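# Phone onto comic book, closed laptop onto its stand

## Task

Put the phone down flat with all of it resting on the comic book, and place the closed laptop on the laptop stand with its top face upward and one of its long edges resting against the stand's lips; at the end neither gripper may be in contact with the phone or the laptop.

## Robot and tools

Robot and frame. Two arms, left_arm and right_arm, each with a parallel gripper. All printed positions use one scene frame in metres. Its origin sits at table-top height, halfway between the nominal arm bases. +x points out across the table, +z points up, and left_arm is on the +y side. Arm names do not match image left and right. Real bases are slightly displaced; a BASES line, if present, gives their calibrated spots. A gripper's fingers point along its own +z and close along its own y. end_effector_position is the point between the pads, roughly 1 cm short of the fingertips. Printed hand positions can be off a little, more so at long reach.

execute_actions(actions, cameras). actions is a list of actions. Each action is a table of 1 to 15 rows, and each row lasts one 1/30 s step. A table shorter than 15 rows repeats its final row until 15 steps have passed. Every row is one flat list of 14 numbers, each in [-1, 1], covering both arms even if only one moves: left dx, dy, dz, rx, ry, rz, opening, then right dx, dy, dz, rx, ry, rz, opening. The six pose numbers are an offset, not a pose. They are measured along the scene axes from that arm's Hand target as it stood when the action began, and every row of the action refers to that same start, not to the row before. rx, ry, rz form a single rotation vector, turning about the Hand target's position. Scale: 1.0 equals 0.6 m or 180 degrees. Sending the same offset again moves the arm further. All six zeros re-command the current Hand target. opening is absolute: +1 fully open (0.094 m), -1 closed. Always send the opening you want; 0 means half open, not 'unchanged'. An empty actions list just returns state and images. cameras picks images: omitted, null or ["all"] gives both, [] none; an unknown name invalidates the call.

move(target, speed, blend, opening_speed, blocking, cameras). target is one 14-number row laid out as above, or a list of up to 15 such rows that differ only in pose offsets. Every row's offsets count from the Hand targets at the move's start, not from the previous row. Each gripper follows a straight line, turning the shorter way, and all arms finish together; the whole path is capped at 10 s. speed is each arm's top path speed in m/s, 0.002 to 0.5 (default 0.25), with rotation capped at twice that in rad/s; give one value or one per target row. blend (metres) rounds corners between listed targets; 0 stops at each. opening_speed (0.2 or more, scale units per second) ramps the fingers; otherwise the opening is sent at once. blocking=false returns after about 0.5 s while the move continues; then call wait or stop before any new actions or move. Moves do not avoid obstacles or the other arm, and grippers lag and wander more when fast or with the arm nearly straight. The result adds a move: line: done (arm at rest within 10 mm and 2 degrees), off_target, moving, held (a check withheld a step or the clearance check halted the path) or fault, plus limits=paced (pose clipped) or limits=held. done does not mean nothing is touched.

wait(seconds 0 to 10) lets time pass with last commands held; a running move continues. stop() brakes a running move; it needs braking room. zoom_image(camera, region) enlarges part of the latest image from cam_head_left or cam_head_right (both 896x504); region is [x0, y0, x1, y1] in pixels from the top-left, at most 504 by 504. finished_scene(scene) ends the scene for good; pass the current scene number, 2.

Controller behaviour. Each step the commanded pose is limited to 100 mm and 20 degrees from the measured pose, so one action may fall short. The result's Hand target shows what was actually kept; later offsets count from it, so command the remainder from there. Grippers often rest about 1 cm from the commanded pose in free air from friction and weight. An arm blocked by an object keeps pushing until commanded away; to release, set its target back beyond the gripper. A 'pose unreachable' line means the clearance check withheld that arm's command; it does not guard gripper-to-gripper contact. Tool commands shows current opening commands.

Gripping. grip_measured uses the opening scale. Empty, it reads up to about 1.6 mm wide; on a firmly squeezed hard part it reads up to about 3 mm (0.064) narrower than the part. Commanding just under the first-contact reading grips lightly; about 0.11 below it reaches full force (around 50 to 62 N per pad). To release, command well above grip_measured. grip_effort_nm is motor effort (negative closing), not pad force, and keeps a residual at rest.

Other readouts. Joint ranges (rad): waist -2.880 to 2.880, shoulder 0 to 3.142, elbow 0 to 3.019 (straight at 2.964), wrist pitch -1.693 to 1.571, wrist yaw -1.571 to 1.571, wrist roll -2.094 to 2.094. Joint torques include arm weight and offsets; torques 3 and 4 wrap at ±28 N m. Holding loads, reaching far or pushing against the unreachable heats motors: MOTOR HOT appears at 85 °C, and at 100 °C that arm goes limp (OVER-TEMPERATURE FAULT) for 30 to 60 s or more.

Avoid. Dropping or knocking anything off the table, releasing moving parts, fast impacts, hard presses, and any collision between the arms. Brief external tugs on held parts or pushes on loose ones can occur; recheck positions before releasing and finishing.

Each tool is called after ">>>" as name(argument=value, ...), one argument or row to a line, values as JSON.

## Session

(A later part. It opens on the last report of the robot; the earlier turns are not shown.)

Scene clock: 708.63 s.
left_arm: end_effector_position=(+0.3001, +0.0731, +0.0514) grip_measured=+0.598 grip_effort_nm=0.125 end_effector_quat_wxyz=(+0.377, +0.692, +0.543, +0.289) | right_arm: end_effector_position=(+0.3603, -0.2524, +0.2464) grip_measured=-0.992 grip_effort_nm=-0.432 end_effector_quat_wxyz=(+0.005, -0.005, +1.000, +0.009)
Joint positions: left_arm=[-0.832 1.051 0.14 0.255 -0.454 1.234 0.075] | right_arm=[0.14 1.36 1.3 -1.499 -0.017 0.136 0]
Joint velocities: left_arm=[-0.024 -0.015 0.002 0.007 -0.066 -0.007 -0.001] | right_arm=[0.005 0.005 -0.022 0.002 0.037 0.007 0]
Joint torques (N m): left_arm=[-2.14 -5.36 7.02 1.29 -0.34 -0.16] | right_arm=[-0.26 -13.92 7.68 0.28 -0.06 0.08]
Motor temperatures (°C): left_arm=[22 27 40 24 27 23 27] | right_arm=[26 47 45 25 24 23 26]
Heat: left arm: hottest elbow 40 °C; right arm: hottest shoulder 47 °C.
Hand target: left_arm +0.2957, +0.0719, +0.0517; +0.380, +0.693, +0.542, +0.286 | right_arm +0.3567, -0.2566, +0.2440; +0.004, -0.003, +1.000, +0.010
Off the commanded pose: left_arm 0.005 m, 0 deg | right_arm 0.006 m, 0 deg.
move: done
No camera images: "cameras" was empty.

>>> move(
  target=[0.05,-0.014,0,0,0,0,0.6,0,0,0,0,0,0,-1],
  speed=0.06,
)

>>> zoom_image(
  camera="cam_head_left",
  region=[320, 190, 520, 350],
)

>>> zoom_image(
  camera="cam_head_right",
  region=[320, 200, 500, 340],
)

Scene clock: 712.43 s.
left_arm: end_effector_position=(+0.3089, +0.0725, +0.0410) grip_measured=+0.598 grip_effort_nm=0.129 end_effector_quat_wxyz=(+0.370, +0.700, +0.543, +0.281) | right_arm: end_effector_position=(+0.3603, -0.2524, +0.2464) grip_measured=-0.992 grip_effort_nm=-0.432 end_effector_quat_wxyz=(+0.005, -0.005, +1.000, +0.009)
Joint positions: left_arm=[-0.789 1.134 0.151 0.317 -0.405 1.261 0.075] | right_arm=[0.14 1.36 1.3 -1.499 -0.017 0.136 0]
Joint velocities: left_arm=[-0.005 0.005 -0.012 0.007 -0.007 -0.007 0] | right_arm=[0.005 -0.015 -0.007 -0.012 0.007 -0.007 -0.001]
Joint torques (N m): left_arm=[-0.09 -3.19 10.74 1.81 0.06 0.07] | right_arm=[-0.21 -13.98 7.66 0.31 -0.05 0.08]
Motor temperatures (°C): left_arm=[22 27 40 24 27 23 27] | right_arm=[26 47 45 25 24 23 26]
Heat: left arm: hottest elbow 40 °C; right arm: hottest shoulder 47 °C.
Hand target: left_arm +0.3255, +0.0632, +0.0515; +0.380, +0.693, +0.542, +0.286 | right_arm +0.3567, -0.2566, +0.2440; +0.004, -0.003, +1.000, +0.010
Off the commanded pose: left_arm 0.022 m, 2 deg | right_arm 0.006 m, 0 deg.
move: off_target (left_arm)

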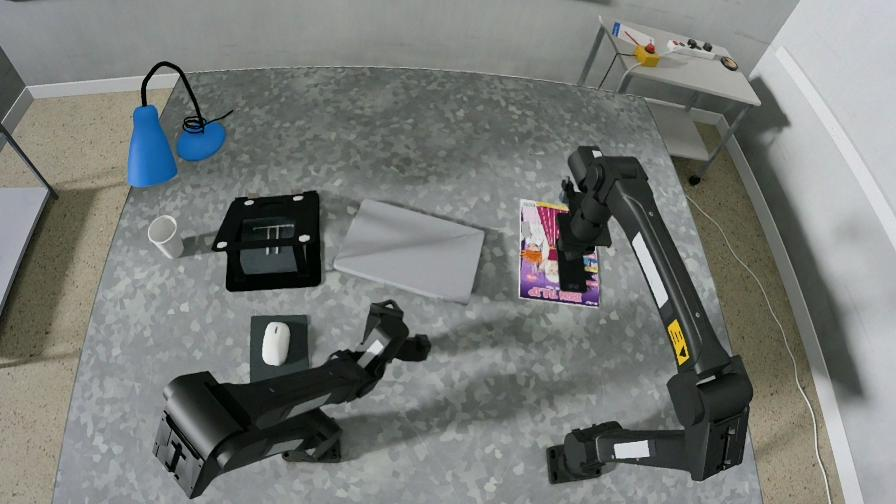

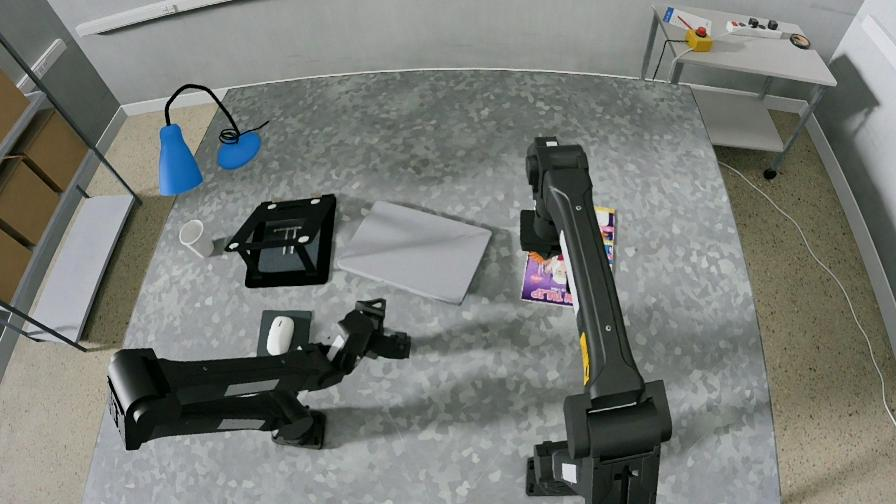

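Scaled by 2.520.

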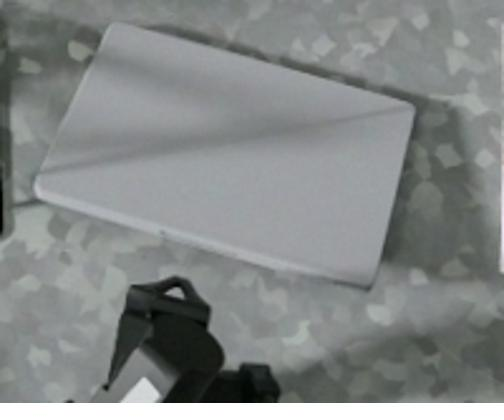

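Scaled by 2.800.

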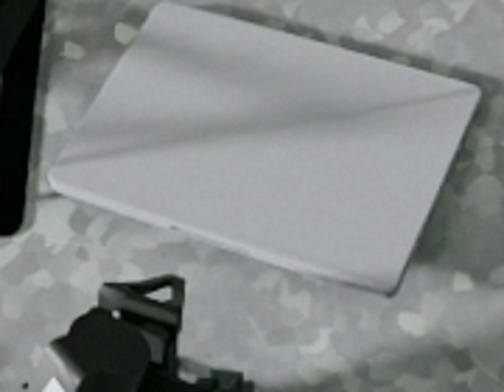

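>>> move(
  target=[0.08,-0.021,0.004,0,0,0,0.6,0,0,0,0,0,0,-1],
  speed=0.06,
)

>>> zoom_image(
  camera="cam_head_left",
  region=[320, 190, 520, 350],
)

>>> zoom_image(
  camera="cam_head_right",
  region=[320, 200, 500, 340],
)

Scene clock: 717.80 s.
left_arm: end_effector_position=(+0.3531, +0.0591, +0.0413) grip_measured=+0.598 grip_effort_nm=0.129 end_effector_quat_wxyz=(+0.365, +0.702, +0.544, +0.279) | right_arm: end_effector_position=(+0.3603, -0.2524, +0.2464) grip_measured=-0.992 grip_effort_nm=-0.437 end_effector_quat_wxyz=(+0.005, -0.005, +1.000, +0.009)
Joint positions: left_arm=[-0.7 1.287 0.257 0.372 -0.333 1.317 0.075] | right_arm=[0.14 1.36 1.3 -1.499 -0.017 0.136 0]
Joint velocities: left_arm=[-0.005 -0.015 -0.007 -0.002 0.007 0.081 0.001] | right_arm=[-0.015 0.005 0.002 0.012 -0.037 -0.022 0]
Joint torques (N m): left_arm=[-0.67 -5.6 10.69 2.15 0.02 0.08] | right_arm=[-0.15 -13.98 7.66 0.29 -0.06 0.09]
Motor temperatures (°C): left_arm=[22 27 40 24 27 23 27] | right_arm=[26 46 45 25 24 23 26]
Heat: left arm: hottest elbow 40 °C; right arm: hottest shoulder 46 °C.
Hand target: left_arm +0.3731, +0.0498, +0.0535; +0.380, +0.693, +0.542, +0.286 | right_arm +0.3567, -0.2566, +0.2440; +0.004, -0.003, +1.000, +0.010
Off the commanded pose: left_arm 0.025 m, 2 deg | right_arm 0.006 m, 0 deg.
move: off_target (left_arm)

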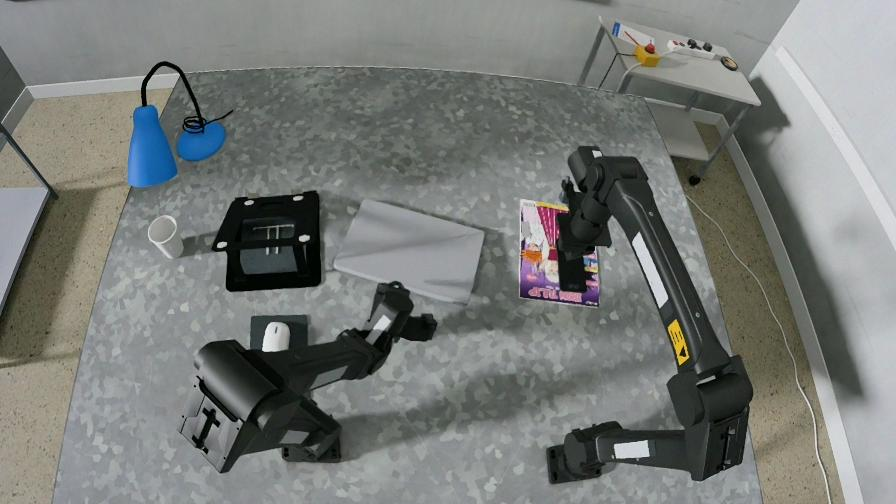

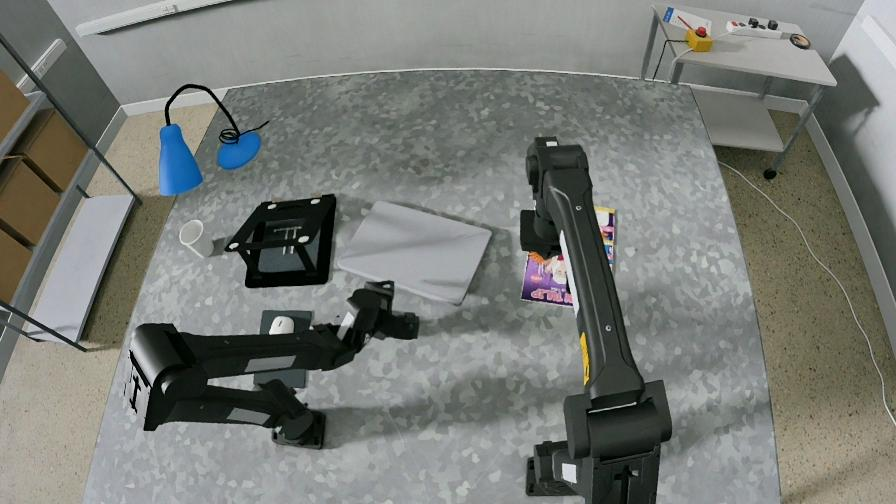

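Scaled by 2.520.

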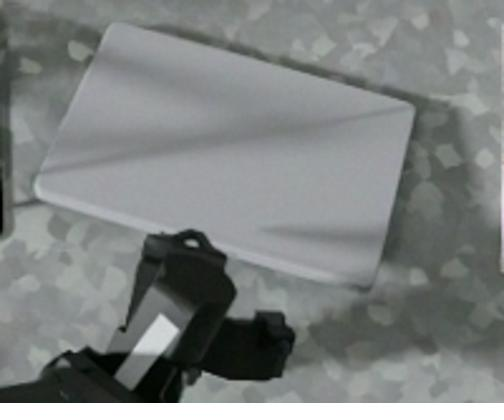

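Scaled by 2.800.

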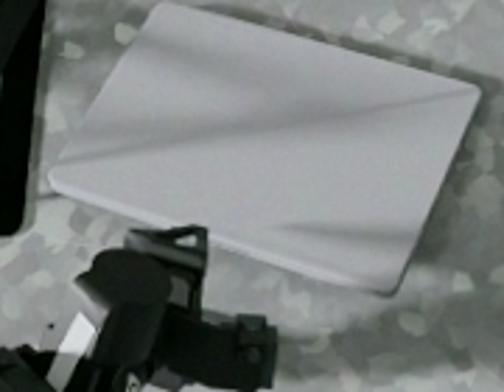

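>>> move(
  target=[0.08,-0.021,0.012,0,0,0,0.6,0,0,0,0,0,0,-1],
  speed=0.06,
)

>>> zoom_image(
  camera="cam_head_left",
  region=[320, 190, 520, 350],
)

>>> zoom_image(
  camera="cam_head_right",
  region=[320, 200, 500, 340],
)

Scene clock: 722.87 s.
left_arm: end_effector_position=(+0.3987, +0.0448, +0.0459) grip_measured=+0.598 grip_effort_nm=0.125 end_effector_quat_wxyz=(+0.366, +0.702, +0.544, +0.278) | right_arm: end_effector_position=(+0.3603, -0.2524, +0.2464) grip_measured=-0.992 grip_effort_nm=-0.427 end_effector_quat_wxyz=(+0.005, -0.005, +1.000, +0.009)
Joint positions: left_arm=[-0.638 1.394 0.375 0.373 -0.281 1.355 0.075] | right_arm=[0.14 1.36 1.3 -1.499 -0.017 0.136 0]
Joint velocities: left_arm=[0.005 -0.005 0.007 -0.007 0.007 -0.066 0.001] | right_arm=[-0.005 -0.015 0.002 -0.012 -0.037 0.007 0]
Joint torques (N m): left_arm=[-0.15 -7.18 11.44 1.66 0.01 0.07] | right_arm=[-0.09 -13.92 7.69 0.29 -0.05 0.08]
Motor temperatures (°C): left_arm=[22 27 40 24 27 23 27] | right_arm=[26 45 45 25 24 23 26]
Heat: left arm: hottest elbow 40 °C; right arm: hottest shoulder 45 °C.
Hand target: left_arm +0.4209, +0.0363, +0.0604; +0.380, +0.693, +0.542, +0.286 | right_arm +0.3567, -0.2566, +0.2440; +0.004, -0.003, +1.000, +0.010
Off the commanded pose: left_arm 0.028 m, 2 deg | right_arm 0.006 m, 0 deg.
move: off_target (left_arm)

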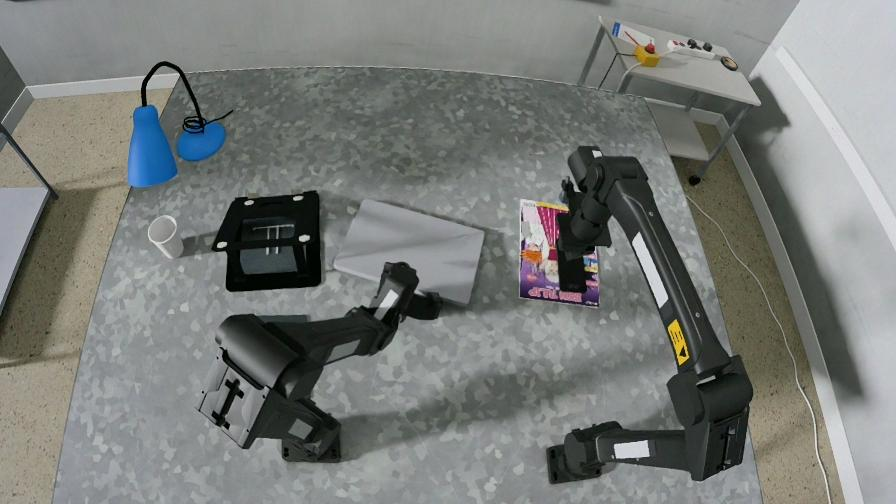

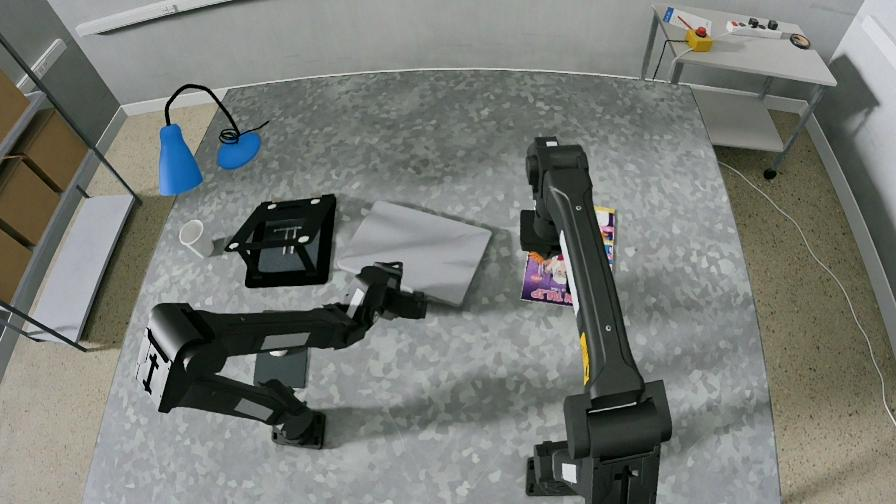

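Scaled by 2.520.

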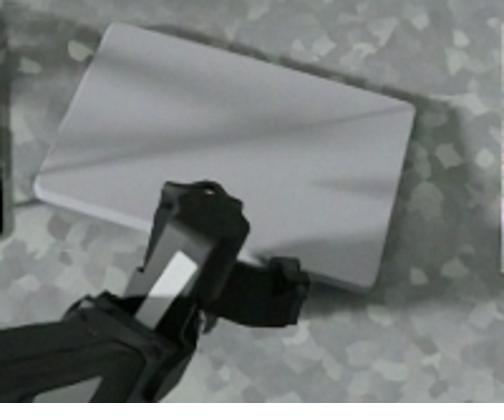

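Scaled by 2.800.

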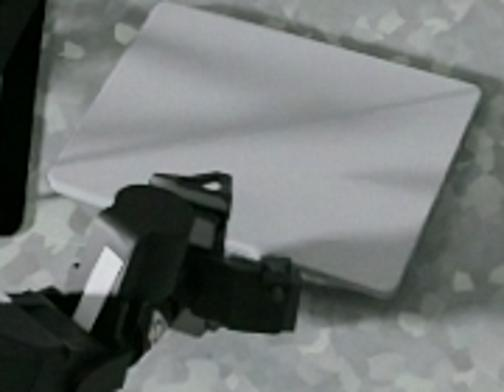

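>>> move(
  target=[
    [0,0,0.05,-0.0145,-0.0535,0,0.1,-0.1,-0.1,0,0,0,0,-1],
    [0,0,0.1,-0.029,-0.107,0,0.1,-0.1,-0.1,0,0,0,0,-1],
  ],
  speed=0.06,
  opening_speed=0.4,
)

>>> zoom_image(
  camera="cam_head_left",
  region=[320, 190, 520, 350],
)

>>> zoom_image(
  camera="cam_head_right",
  region=[320, 200, 500, 340],
)

Scene clock: 731.27 s.
left_arm: end_effector_position=(+0.4091, +0.0463, +0.0882) grip_measured=+0.103 grip_effort_nm=-0.144 end_effector_quat_wxyz=(+0.458, +0.646, +0.499, +0.353) | right_arm: end_effector_position=(+0.3048, -0.3127, +0.2475) grip_measured=-0.992 grip_effort_nm=-0.432 end_effector_quat_wxyz=(+0.011, -0.006, +1.000, +0.009)
Joint positions: left_arm=[-0.642 1.422 0.303 0.76 -0.336 1.448 0.052] | right_arm=[-0.016 1.196 1.158 -1.511 -0.018 -0.022 0]
Joint velocities: left_arm=[-0.015 -0.005 -0.007 -0.007 0.037 -0.081 -0.001] | right_arm=[-0.005 0.005 -0.007 -0.002 -0.095 0.007 0.001]
Joint torques (N m): left_arm=[-1.85 -9.64 7.94 4.26 -0.48 -0.01] | right_arm=[-0.38 -11.22 7.62 -0.16 -0.06 0.09]
Motor temperatures (°C): left_arm=[22 27 40 24 27 23 27] | right_arm=[26 44 45 25 24 23 26]
Heat: left arm: hottest elbow 40 °C; right arm: hottest elbow 45 °C.
Hand target: left_arm +0.4207, +0.0361, +0.1207; +0.497, +0.617, +0.484, +0.371 | right_arm +0.2964, -0.3164, +0.2453; +0.005, -0.003, +1.000, +0.010
Off the commanded pose: left_arm 0.036 m, 6 deg | right_arm 0.010 m, 1 deg.
move: off_target (left_arm)

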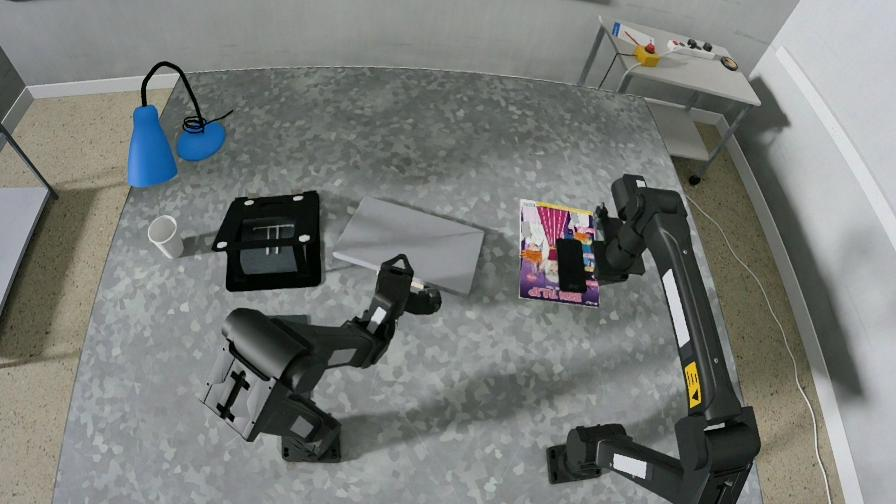

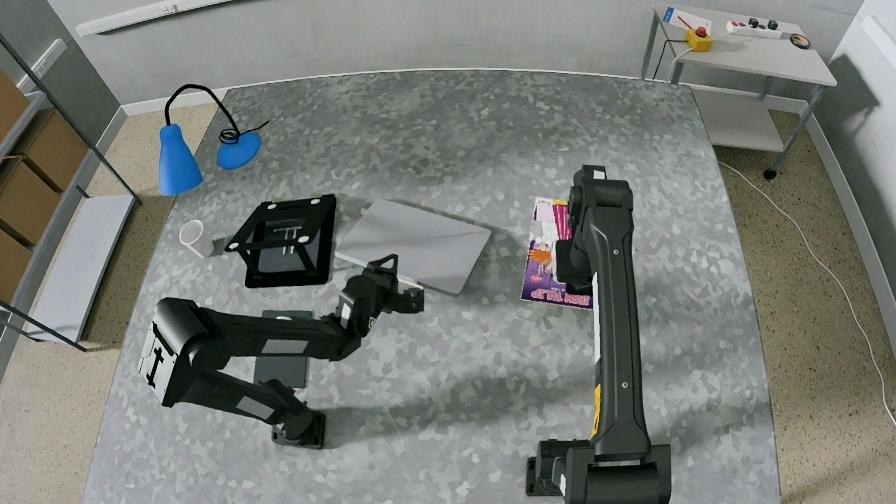

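Scaled by 2.520.

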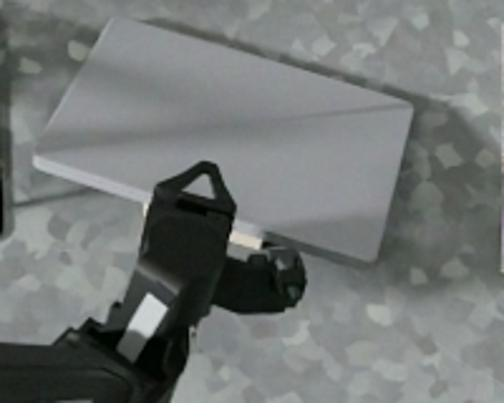

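Scaled by 2.800.

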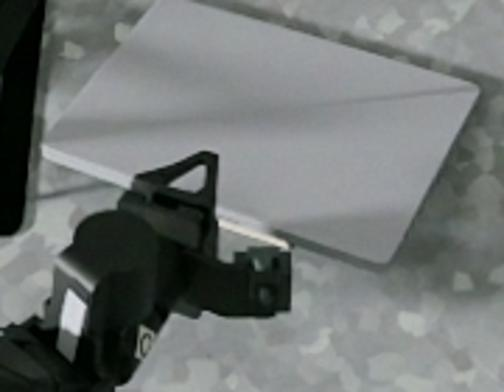

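>>> zoom_image(
  camera="cam_head_left",
  region=[360, 240, 450, 310],
)

>>> zoom_image(
  camera="cam_head_right",
  region=[350, 235, 440, 305],
)

Scaled by 5.600.

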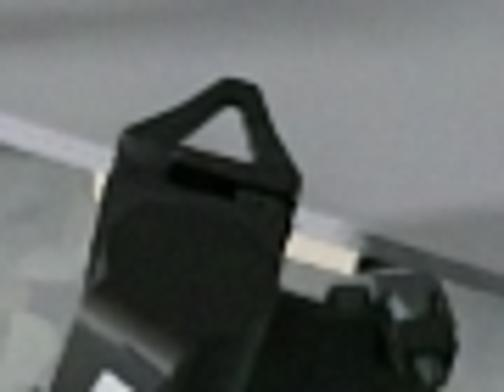

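Scaled by 5.600.

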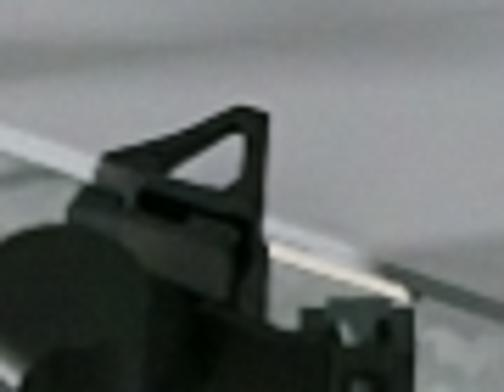

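>>> move(
  target=[0,0,0,0,0,0,-1,0,0,0,0,0,0,-1],
  opening_speed=0.5,
)

>>> zoom_image(
  camera="cam_head_left",
  region=[320, 190, 520, 350],
)

Scene clock: 740.80 s.
left_arm: end_effector_position=(+0.4091, +0.0469, +0.0875) grip_measured=-0.659 grip_effort_nm=-1.009 end_effector_quat_wxyz=(+0.456, +0.647, +0.498, +0.354) | right_arm: end_effector_position=(+0.3048, -0.3127, +0.2475) grip_measured=-0.992 grip_effort_nm=-0.432 end_effector_quat_wxyz=(+0.011, -0.006, +1.000, +0.009)
Joint positions: left_arm=[-0.642 1.424 0.302 0.761 -0.338 1.45 0.016] | right_arm=[-0.016 1.196 1.158 -1.511 -0.018 -0.022 0]
Joint velocities: left_arm=[-0.015 -0.015 0.012 -0.002 -0.037 -0.051 0] | right_arm=[-0.015 -0.015 0.012 -0.002 -0.007 -0.051 0]
Joint torques (N m): left_arm=[-2.49 -9.93 8.27 4.22 -0.45 0.03] | right_arm=[-0.38 -11.22 7.61 -0.17 -0.06 0.08]
Motor temperatures (°C): left_arm=[22 27 40 24 27 23 27] | right_arm=[26 43 45 25 24 23 26]
Heat: left arm: hottest elbow 40 °C; right arm: hottest elbow 45 °C.
Hand target: left_arm +0.4206, +0.0363, +0.1206; +0.497, +0.617, +0.484, +0.371 | right_arm +0.2964, -0.3164, +0.2453; +0.005, -0.003, +1.000, +0.010
Off the commanded pose: left_arm 0.037 m, 6 deg | right_arm 0.009 m, 1 deg.
move: off_target (left_arm)

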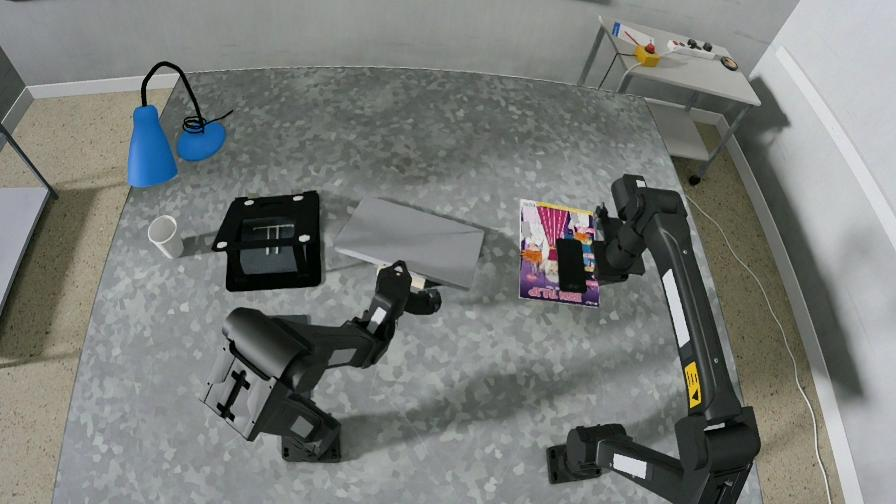

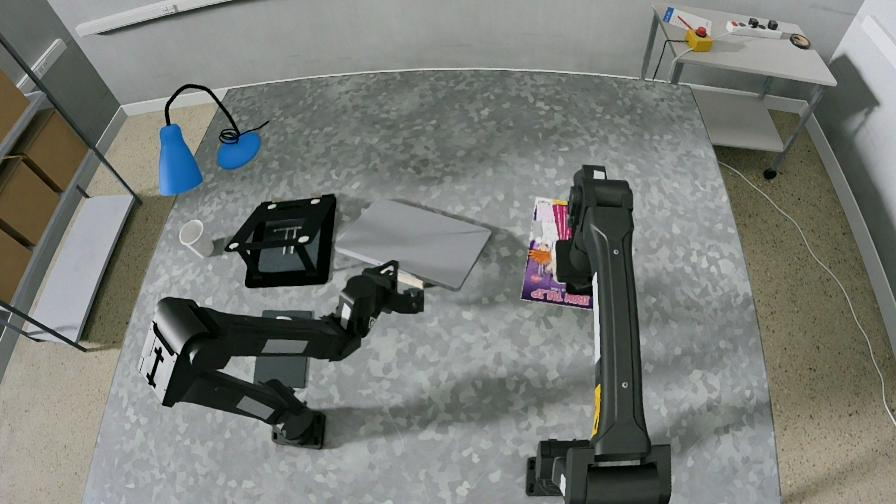

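Scaled by 2.520.

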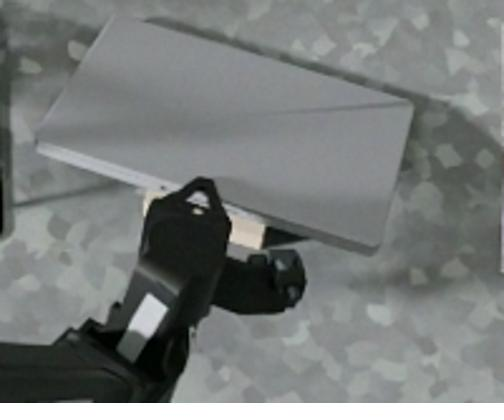

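>>> move(
  target=[
    [0.074,-0.02,0.13,0.0372,0.138,0,-1,0,0,0,0,0,0,-1],
    [0.19,-0.05,0.21,0.0737,0.274,0,-1,0,0,0,0,0,0,-1],
  ],
  speed=0.08,
  blend=0.02,
)

>>> zoom_image(
  camera="cam_head_left",
  region=[320, 170, 520, 330],
)

>>> zoom_image(
  camera="cam_head_right",
  region=[320, 170, 520, 330],
)

Scene clock: 758.57 s.
left_arm: end_effector_position=(+0.5133, +0.0095, +0.2041) grip_measured=-0.664 grip_effort_nm=-1.009 end_effector_quat_wxyz=(+0.139, +0.783, +0.592, +0.128) | right_arm: end_effector_position=(+0.3048, -0.3126, +0.2475) grip_measured=-0.992 grip_effort_nm=-0.432 end_effector_quat_wxyz=(+0.011, -0.006, +1.000, +0.009)
Joint positions: left_arm=[-0.516 1.527 1.318 -0.998 -0.114 1.381 0.016] | right_arm=[-0.016 1.196 1.158 -1.511 -0.018 -0.022 0]
Joint velocities: left_arm=[-0.015 0.005 0.012 0.007 -0.037 0.037 0] | right_arm=[-0.015 -0.015 -0.007 -0.007 0.007 -0.007 0]
Joint torques (N m): left_arm=[-0.32 -14.62 18.65 0.57 0.37 -0.21] | right_arm=[-0.38 -11.22 7.64 -0.14 -0.07 0.09]
Motor temperatures (°C): left_arm=[22 27 42 24 27 23 28] | right_arm=[26 42 44 25 24 23 26]
Heat: left arm: hottest elbow 42 °C; right arm: hottest elbow 44 °C.
Hand target: left_arm +0.5373, +0.0016, +0.2438; +0.174, +0.767, +0.603, +0.138 | right_arm +0.2964, -0.3164, +0.2453; +0.005, -0.003, +1.000, +0.010
Off the commanded pose: left_arm 0.048 m, 5 deg | right_arm 0.010 m, 1 deg.
move: off_target (left_arm)

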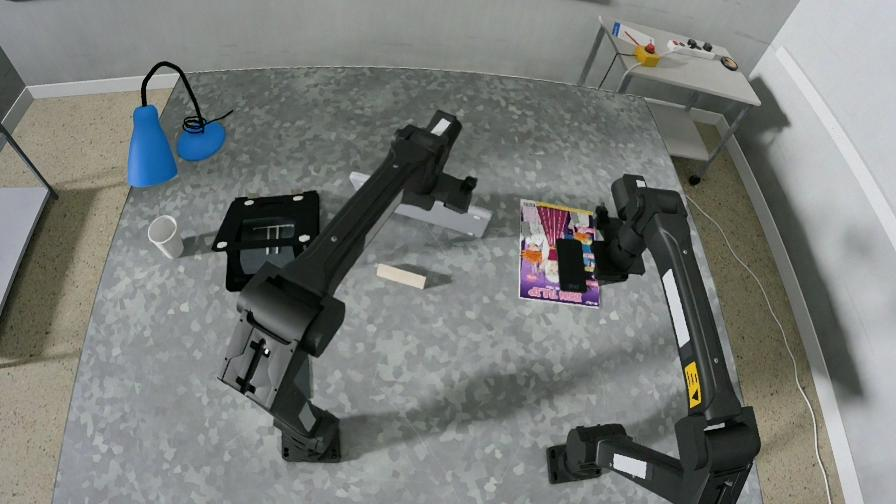

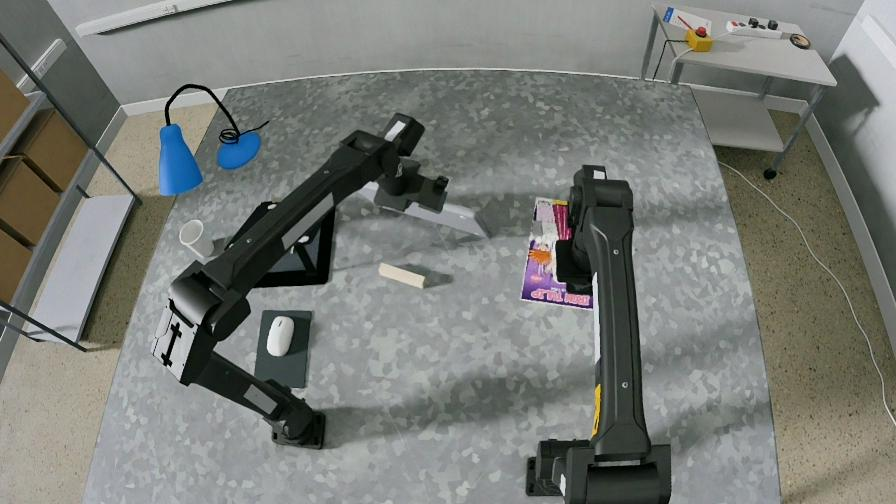

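Scaled by 2.520.

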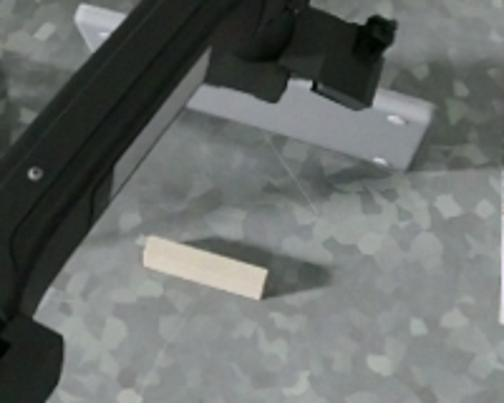

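Scaled by 2.520.

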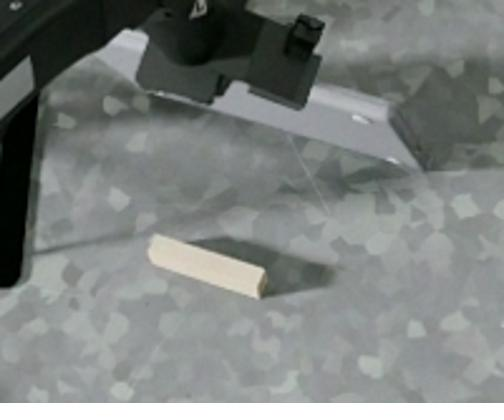

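>>> zoom_image(
  camera="cam_head_left",
  region=[200, 175, 350, 305],
)

>>> zoom_image(
  camera="cam_head_right",
  region=[210, 175, 360, 305],
)

Scaled by 3.360.

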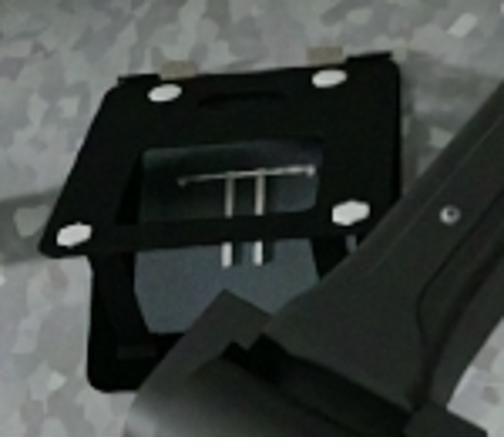

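Scaled by 3.360.

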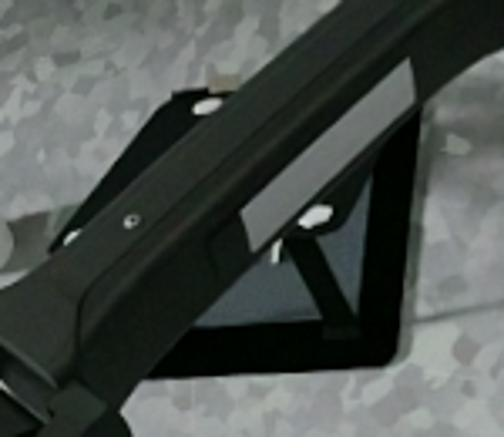

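>>> move(
  target=[0,0,0.22,0,0,0,-1,0,0,0,0,0,0,-1],
  speed=0.08,
)

>>> zoom_image(
  camera="cam_head_left",
  region=[300, 100, 540, 292],
)

>>> zoom_image(
  camera="cam_head_right",
  region=[280, 100, 520, 292],
)

Scene clock: 812.10 s.
left_arm: end_effector_position=(+0.4967, +0.0166, +0.2142) grip_measured=-0.664 grip_effort_nm=-1.009 end_effector_quat_wxyz=(+0.089, +0.789, +0.600, +0.099) | right_arm: end_effector_position=(+0.3048, -0.3126, +0.2475) grip_measured=-0.992 grip_effort_nm=-0.432 end_effector_quat_wxyz=(+0.011, -0.006, +1.000, +0.009)
Joint positions: left_arm=[-0.516 1.542 1.387 -1.169 -0.105 1.368 0.016] | right_arm=[-0.016 1.196 1.158 -1.511 -0.018 -0.022 0]
Joint velocities: left_arm=[0.005 0.015 -0.002 0.017 0.081 0.007 -0.001] | right_arm=[-0.024 -0.015 -0.002 -0.027 0.022 -0.081 0]
Joint torques (N m): left_arm=[-0.73 -22.89 21.57 0.43 -0.01 -0.18] | right_arm=[-0.32 -11.16 7.61 -0.16 -0.07 0.09]
Motor temperatures (°C): left_arm=[22 28 53 24 27 24 29] | right_arm=[26 40 44 25 24 23 26]
Heat: left arm: hottest elbow 53 °C; right arm: hottest elbow 44 °C.
Hand target: left_arm +0.5220, +0.0074, +0.3110; +0.174, +0.767, +0.602, +0.138 | right_arm +0.2964, -0.3164, +0.2453; +0.005, -0.003, +1.000, +0.010
Off the commanded pose: left_arm 0.167 m, 11 deg; position clipped | right_arm 0.009 m, 1 deg.
move: off_target (left_arm); limits=paced

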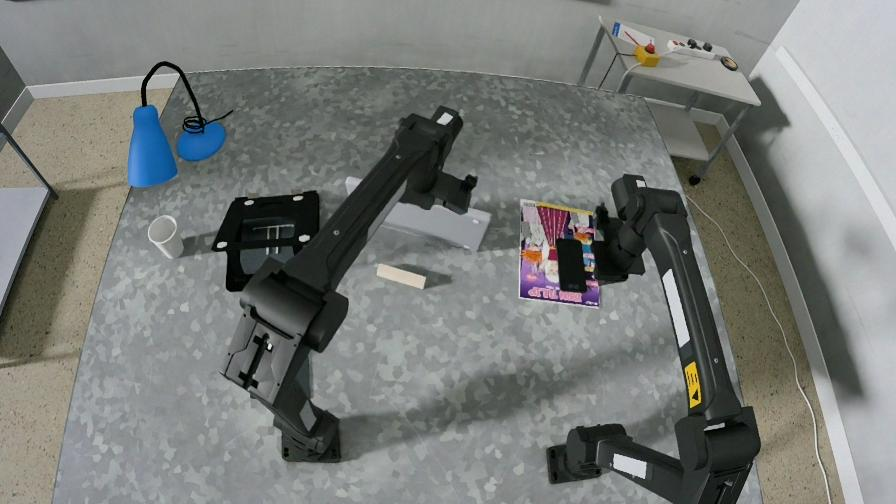

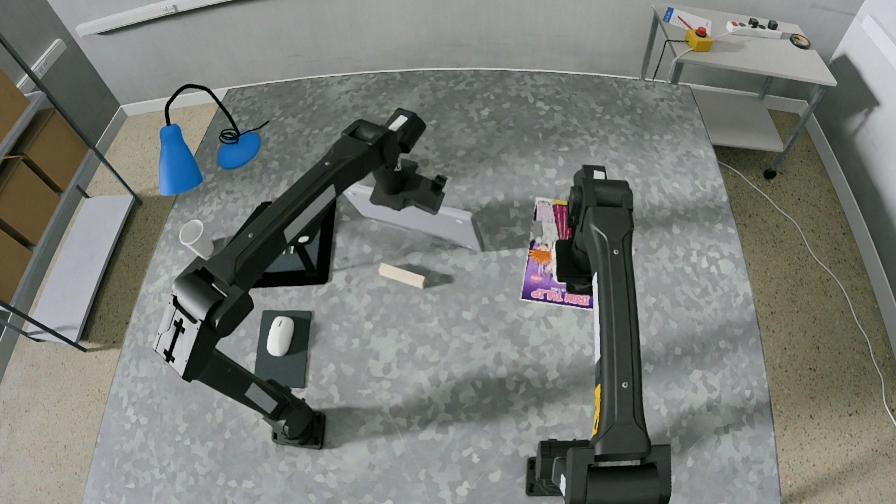

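Scaled by 2.100.

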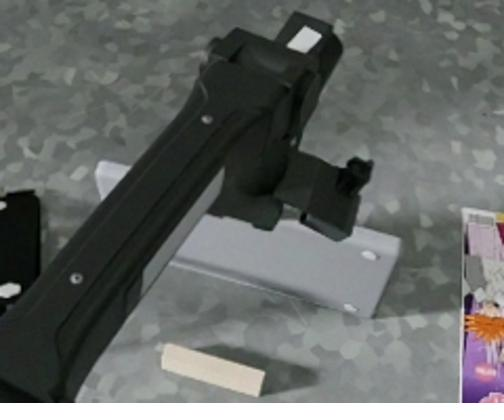

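Scaled by 2.100.

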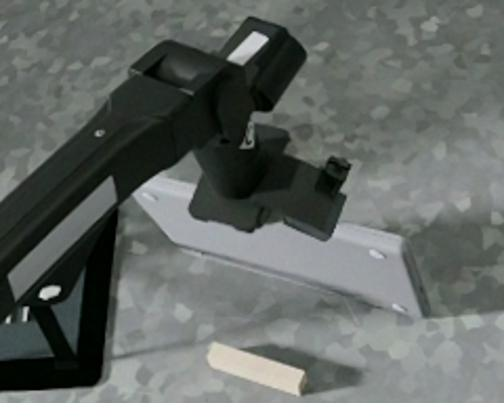

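>>> move(
  target=[0,0,-0.15,0,0,0,-1,0,0,0,0,0,0,-1],
  speed=0.1,
  cameras=[],
)

Scene clock: 818.80 s.
left_arm: end_effector_position=(+0.4971, +0.0164, +0.2117) grip_measured=-0.664 grip_effort_nm=-1.009 end_effector_quat_wxyz=(+0.127, +0.783, +0.598, +0.117) | right_arm: end_effector_position=(+0.3048, -0.3126, +0.2475) grip_measured=-0.992 grip_effort_nm=-0.432 end_effector_quat_wxyz=(+0.011, -0.006, +1.000, +0.009)
Joint positions: left_arm=[-0.516 1.495 1.311 -1.054 -0.105 1.367 0.016] | right_arm=[-0.016 1.196 1.158 -1.511 -0.018 -0.023 0]
Joint velocities: left_arm=[-0.015 0.015 -0.007 0.012 -0.022 0.022 -0.001] | right_arm=[-0.015 -0.005 0.002 -0.007 -0.066 -0.022 0]
Joint torques (N m): left_arm=[-0.91 -14.74 10.95 4.51 -0.01 -0.16] | right_arm=[-0.32 -11.16 7.62 -0.16 -0.07 0.08]
Motor temperatures (°C): left_arm=[22 28 53 24 27 24 29] | right_arm=[26 40 44 25 24 23 26]
Heat: left arm: hottest elbow 53 °C; right arm: hottest elbow 44 °C.
Hand target: left_arm +0.5208, +0.0076, +0.2211; +0.174, +0.767, +0.603, +0.138 | right_arm +0.2964, -0.3164, +0.2453; +0.005, -0.003, +1.000, +0.010
Off the commanded pose: left_arm 0.028 m, 6 deg | right_arm 0.009 m, 1 deg.
move: off_target (left_arm)
No camera images: "cameras" was empty.

>>> move(
  target=[-0.267,0.129,0.2,0,0,0,-1,0,0,0,0,0,0,-1],
  speed=0.1,
)

>>> zoom_image(
  camera="cam_head_right",
  region=[280, 140, 520, 332],
)

Scene clock: 836.23 s.
left_arm: end_effector_position=(+0.3570, +0.0903, +0.2782) grip_measured=-0.664 grip_effort_nm=-1.009 end_effector_quat_wxyz=(+0.098, +0.786, +0.602, +0.102) | right_arm: end_effector_position=(+0.3048, -0.3126, +0.2475) grip_measured=-0.992 grip_effort_nm=-0.432 end_effector_quat_wxyz=(+0.011, -0.006, +1.000, +0.009)
Joint positions: left_arm=[-0.516 1.105 1.145 -1.347 -0.104 1.361 0.016] | right_arm=[-0.016 1.196 1.158 -1.511 -0.018 -0.023 0]
Joint velocities: left_arm=[-0.005 -0.005 -0.002 -0.007 -0.022 -0.037 0] | right_arm=[-0.005 -0.005 0.012 0.022 0.007 0.022 0]
Joint torques (N m): left_arm=[-1.38 -14.39 17.26 1.33 -0.12 -0.11] | right_arm=[-0.38 -11.22 7.62 -0.14 -0.06 0.09]
Motor temperatures (°C): left_arm=[22 28 49 24 27 24 29] | right_arm=[26 40 44 25 24 23 26]
Heat: left arm: hottest elbow 49 °C; right arm: hottest elbow 44 °C.
Hand target: left_arm +0.3635, +0.0869, +0.3423; +0.174, +0.767, +0.602, +0.138 | right_arm +0.2964, -0.3164, +0.2453; +0.005, -0.003, +1.000, +0.010
Off the commanded pose: left_arm 0.063 m, 10 deg | right_arm 0.009 m, 1 deg.
move: off_target (left_arm)

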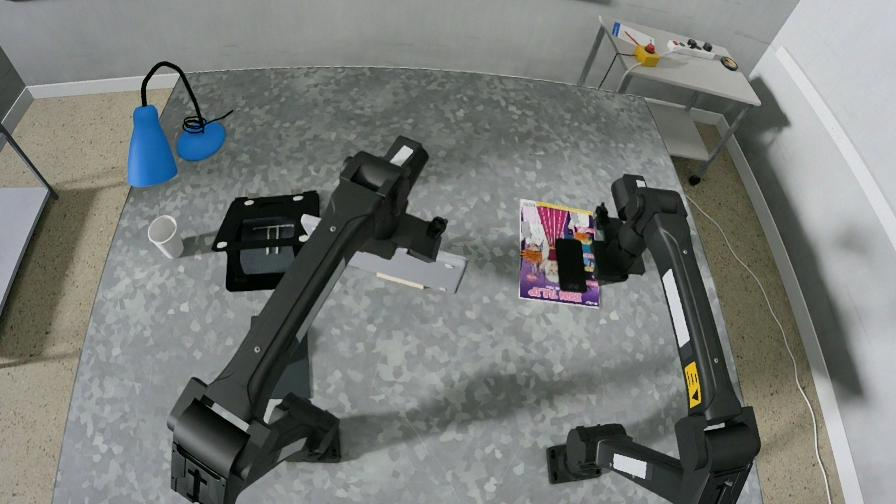

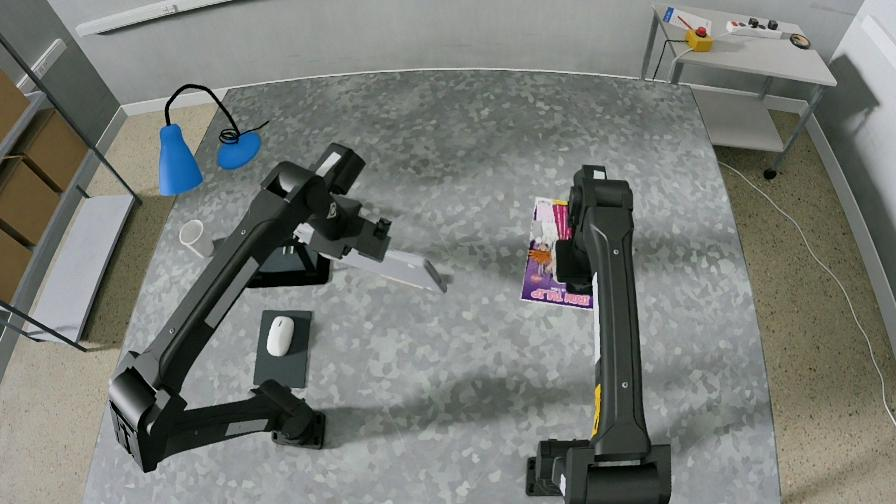

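Scaled by 2.100.

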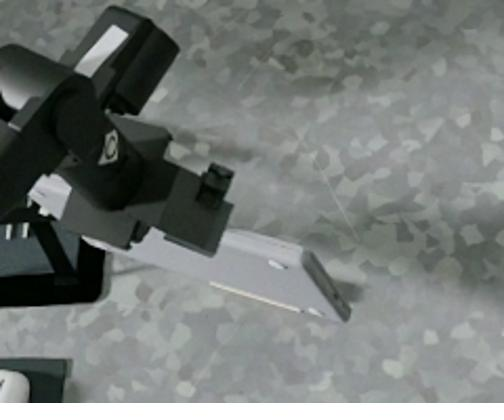

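>>> move(
  target=[
    [-0.04,0.02,0.113,0,0,0.02,-1,0,0,0,0,0,0,-1],
    [-0.02,0.2,0.13,0,0,0.07,-1,0,0,0,0,0,0,-1],
    [0.0,0.447,0.13,0,0,0.128,-1,0,0,0,0,0,0,-1],
  ],
  speed=0.1,
  blend=0.03,
)

>>> zoom_image(
  camera="cam_head_left",
  region=[150, 130, 400, 330],
)

>>> zoom_image(
  camera="cam_head_right",
  region=[150, 130, 400, 330],
)

Scene clock: 847.53 s.
left_arm: end_effector_position=(+0.3215, +0.3364, +0.2981) grip_measured=-0.664 grip_effort_nm=-1.009 end_effector_quat_wxyz=(+0.076, +0.643, +0.759, +0.068) | right_arm: end_effector_position=(+0.3048, -0.3126, +0.2475) grip_measured=-0.992 grip_effort_nm=-0.432 end_effector_quat_wxyz=(+0.011, -0.006, +1.000, +0.009)
Joint positions: left_arm=[0.324 1.009 1.145 -1.512 0.065 1.753 0.016] | right_arm=[-0.016 1.196 1.158 -1.511 -0.018 -0.023 0]
Joint velocities: left_arm=[0.015 -0.005 -0.002 0.012 -0.066 -0.007 -0.001] | right_arm=[-0.005 0.005 -0.012 0.002 -0.022 0.037 0.001]
Joint torques (N m): left_arm=[-0.03 -9.88 26.19 1.78 0.6 0.06] | right_arm=[-0.32 -11.22 7.62 -0.16 -0.07 0.08]
Motor temperatures (°C): left_arm=[22 28 50 24 27 24 29] | right_arm=[26 39 44 25 24 23 26]
Heat: left arm: hottest elbow 50 °C; right arm: hottest elbow 44 °C.
Hand target: left_arm +0.3565, +0.3522, +0.3911; +0.140, +0.632, +0.743, +0.170 | right_arm +0.2964, -0.3164, +0.2453; +0.005, -0.003, +1.000, +0.010
Off the commanded pose: left_arm 0.131 m, 14 deg; position clipped | right_arm 0.009 m, 1 deg.
move: off_target (left_arm); limits=paced

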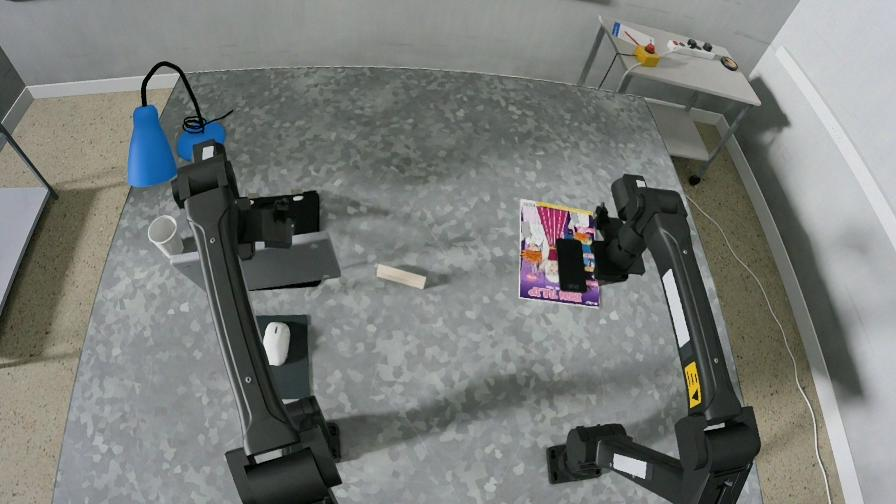

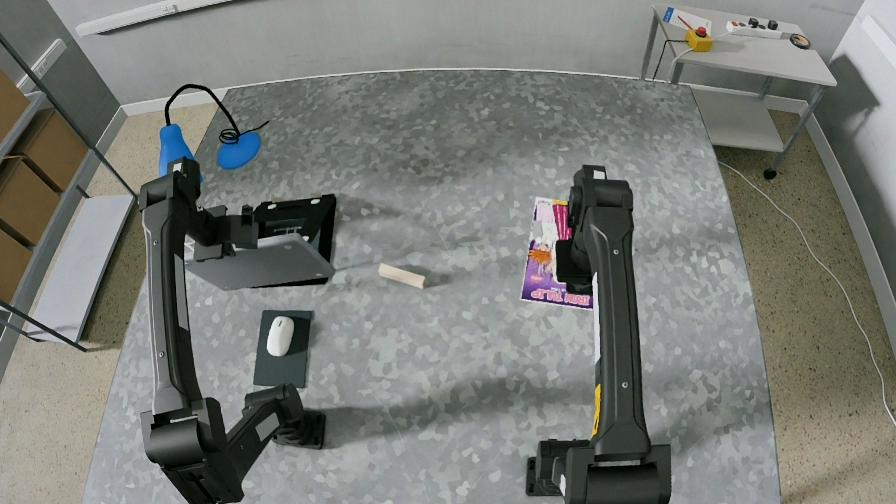

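Scaled by 2.016.

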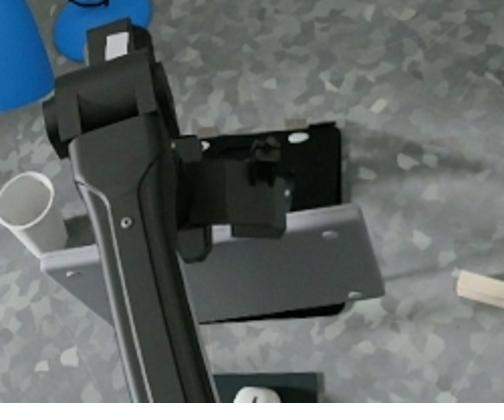

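Scaled by 2.016.

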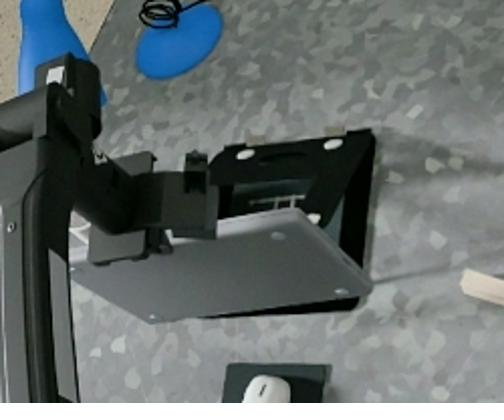

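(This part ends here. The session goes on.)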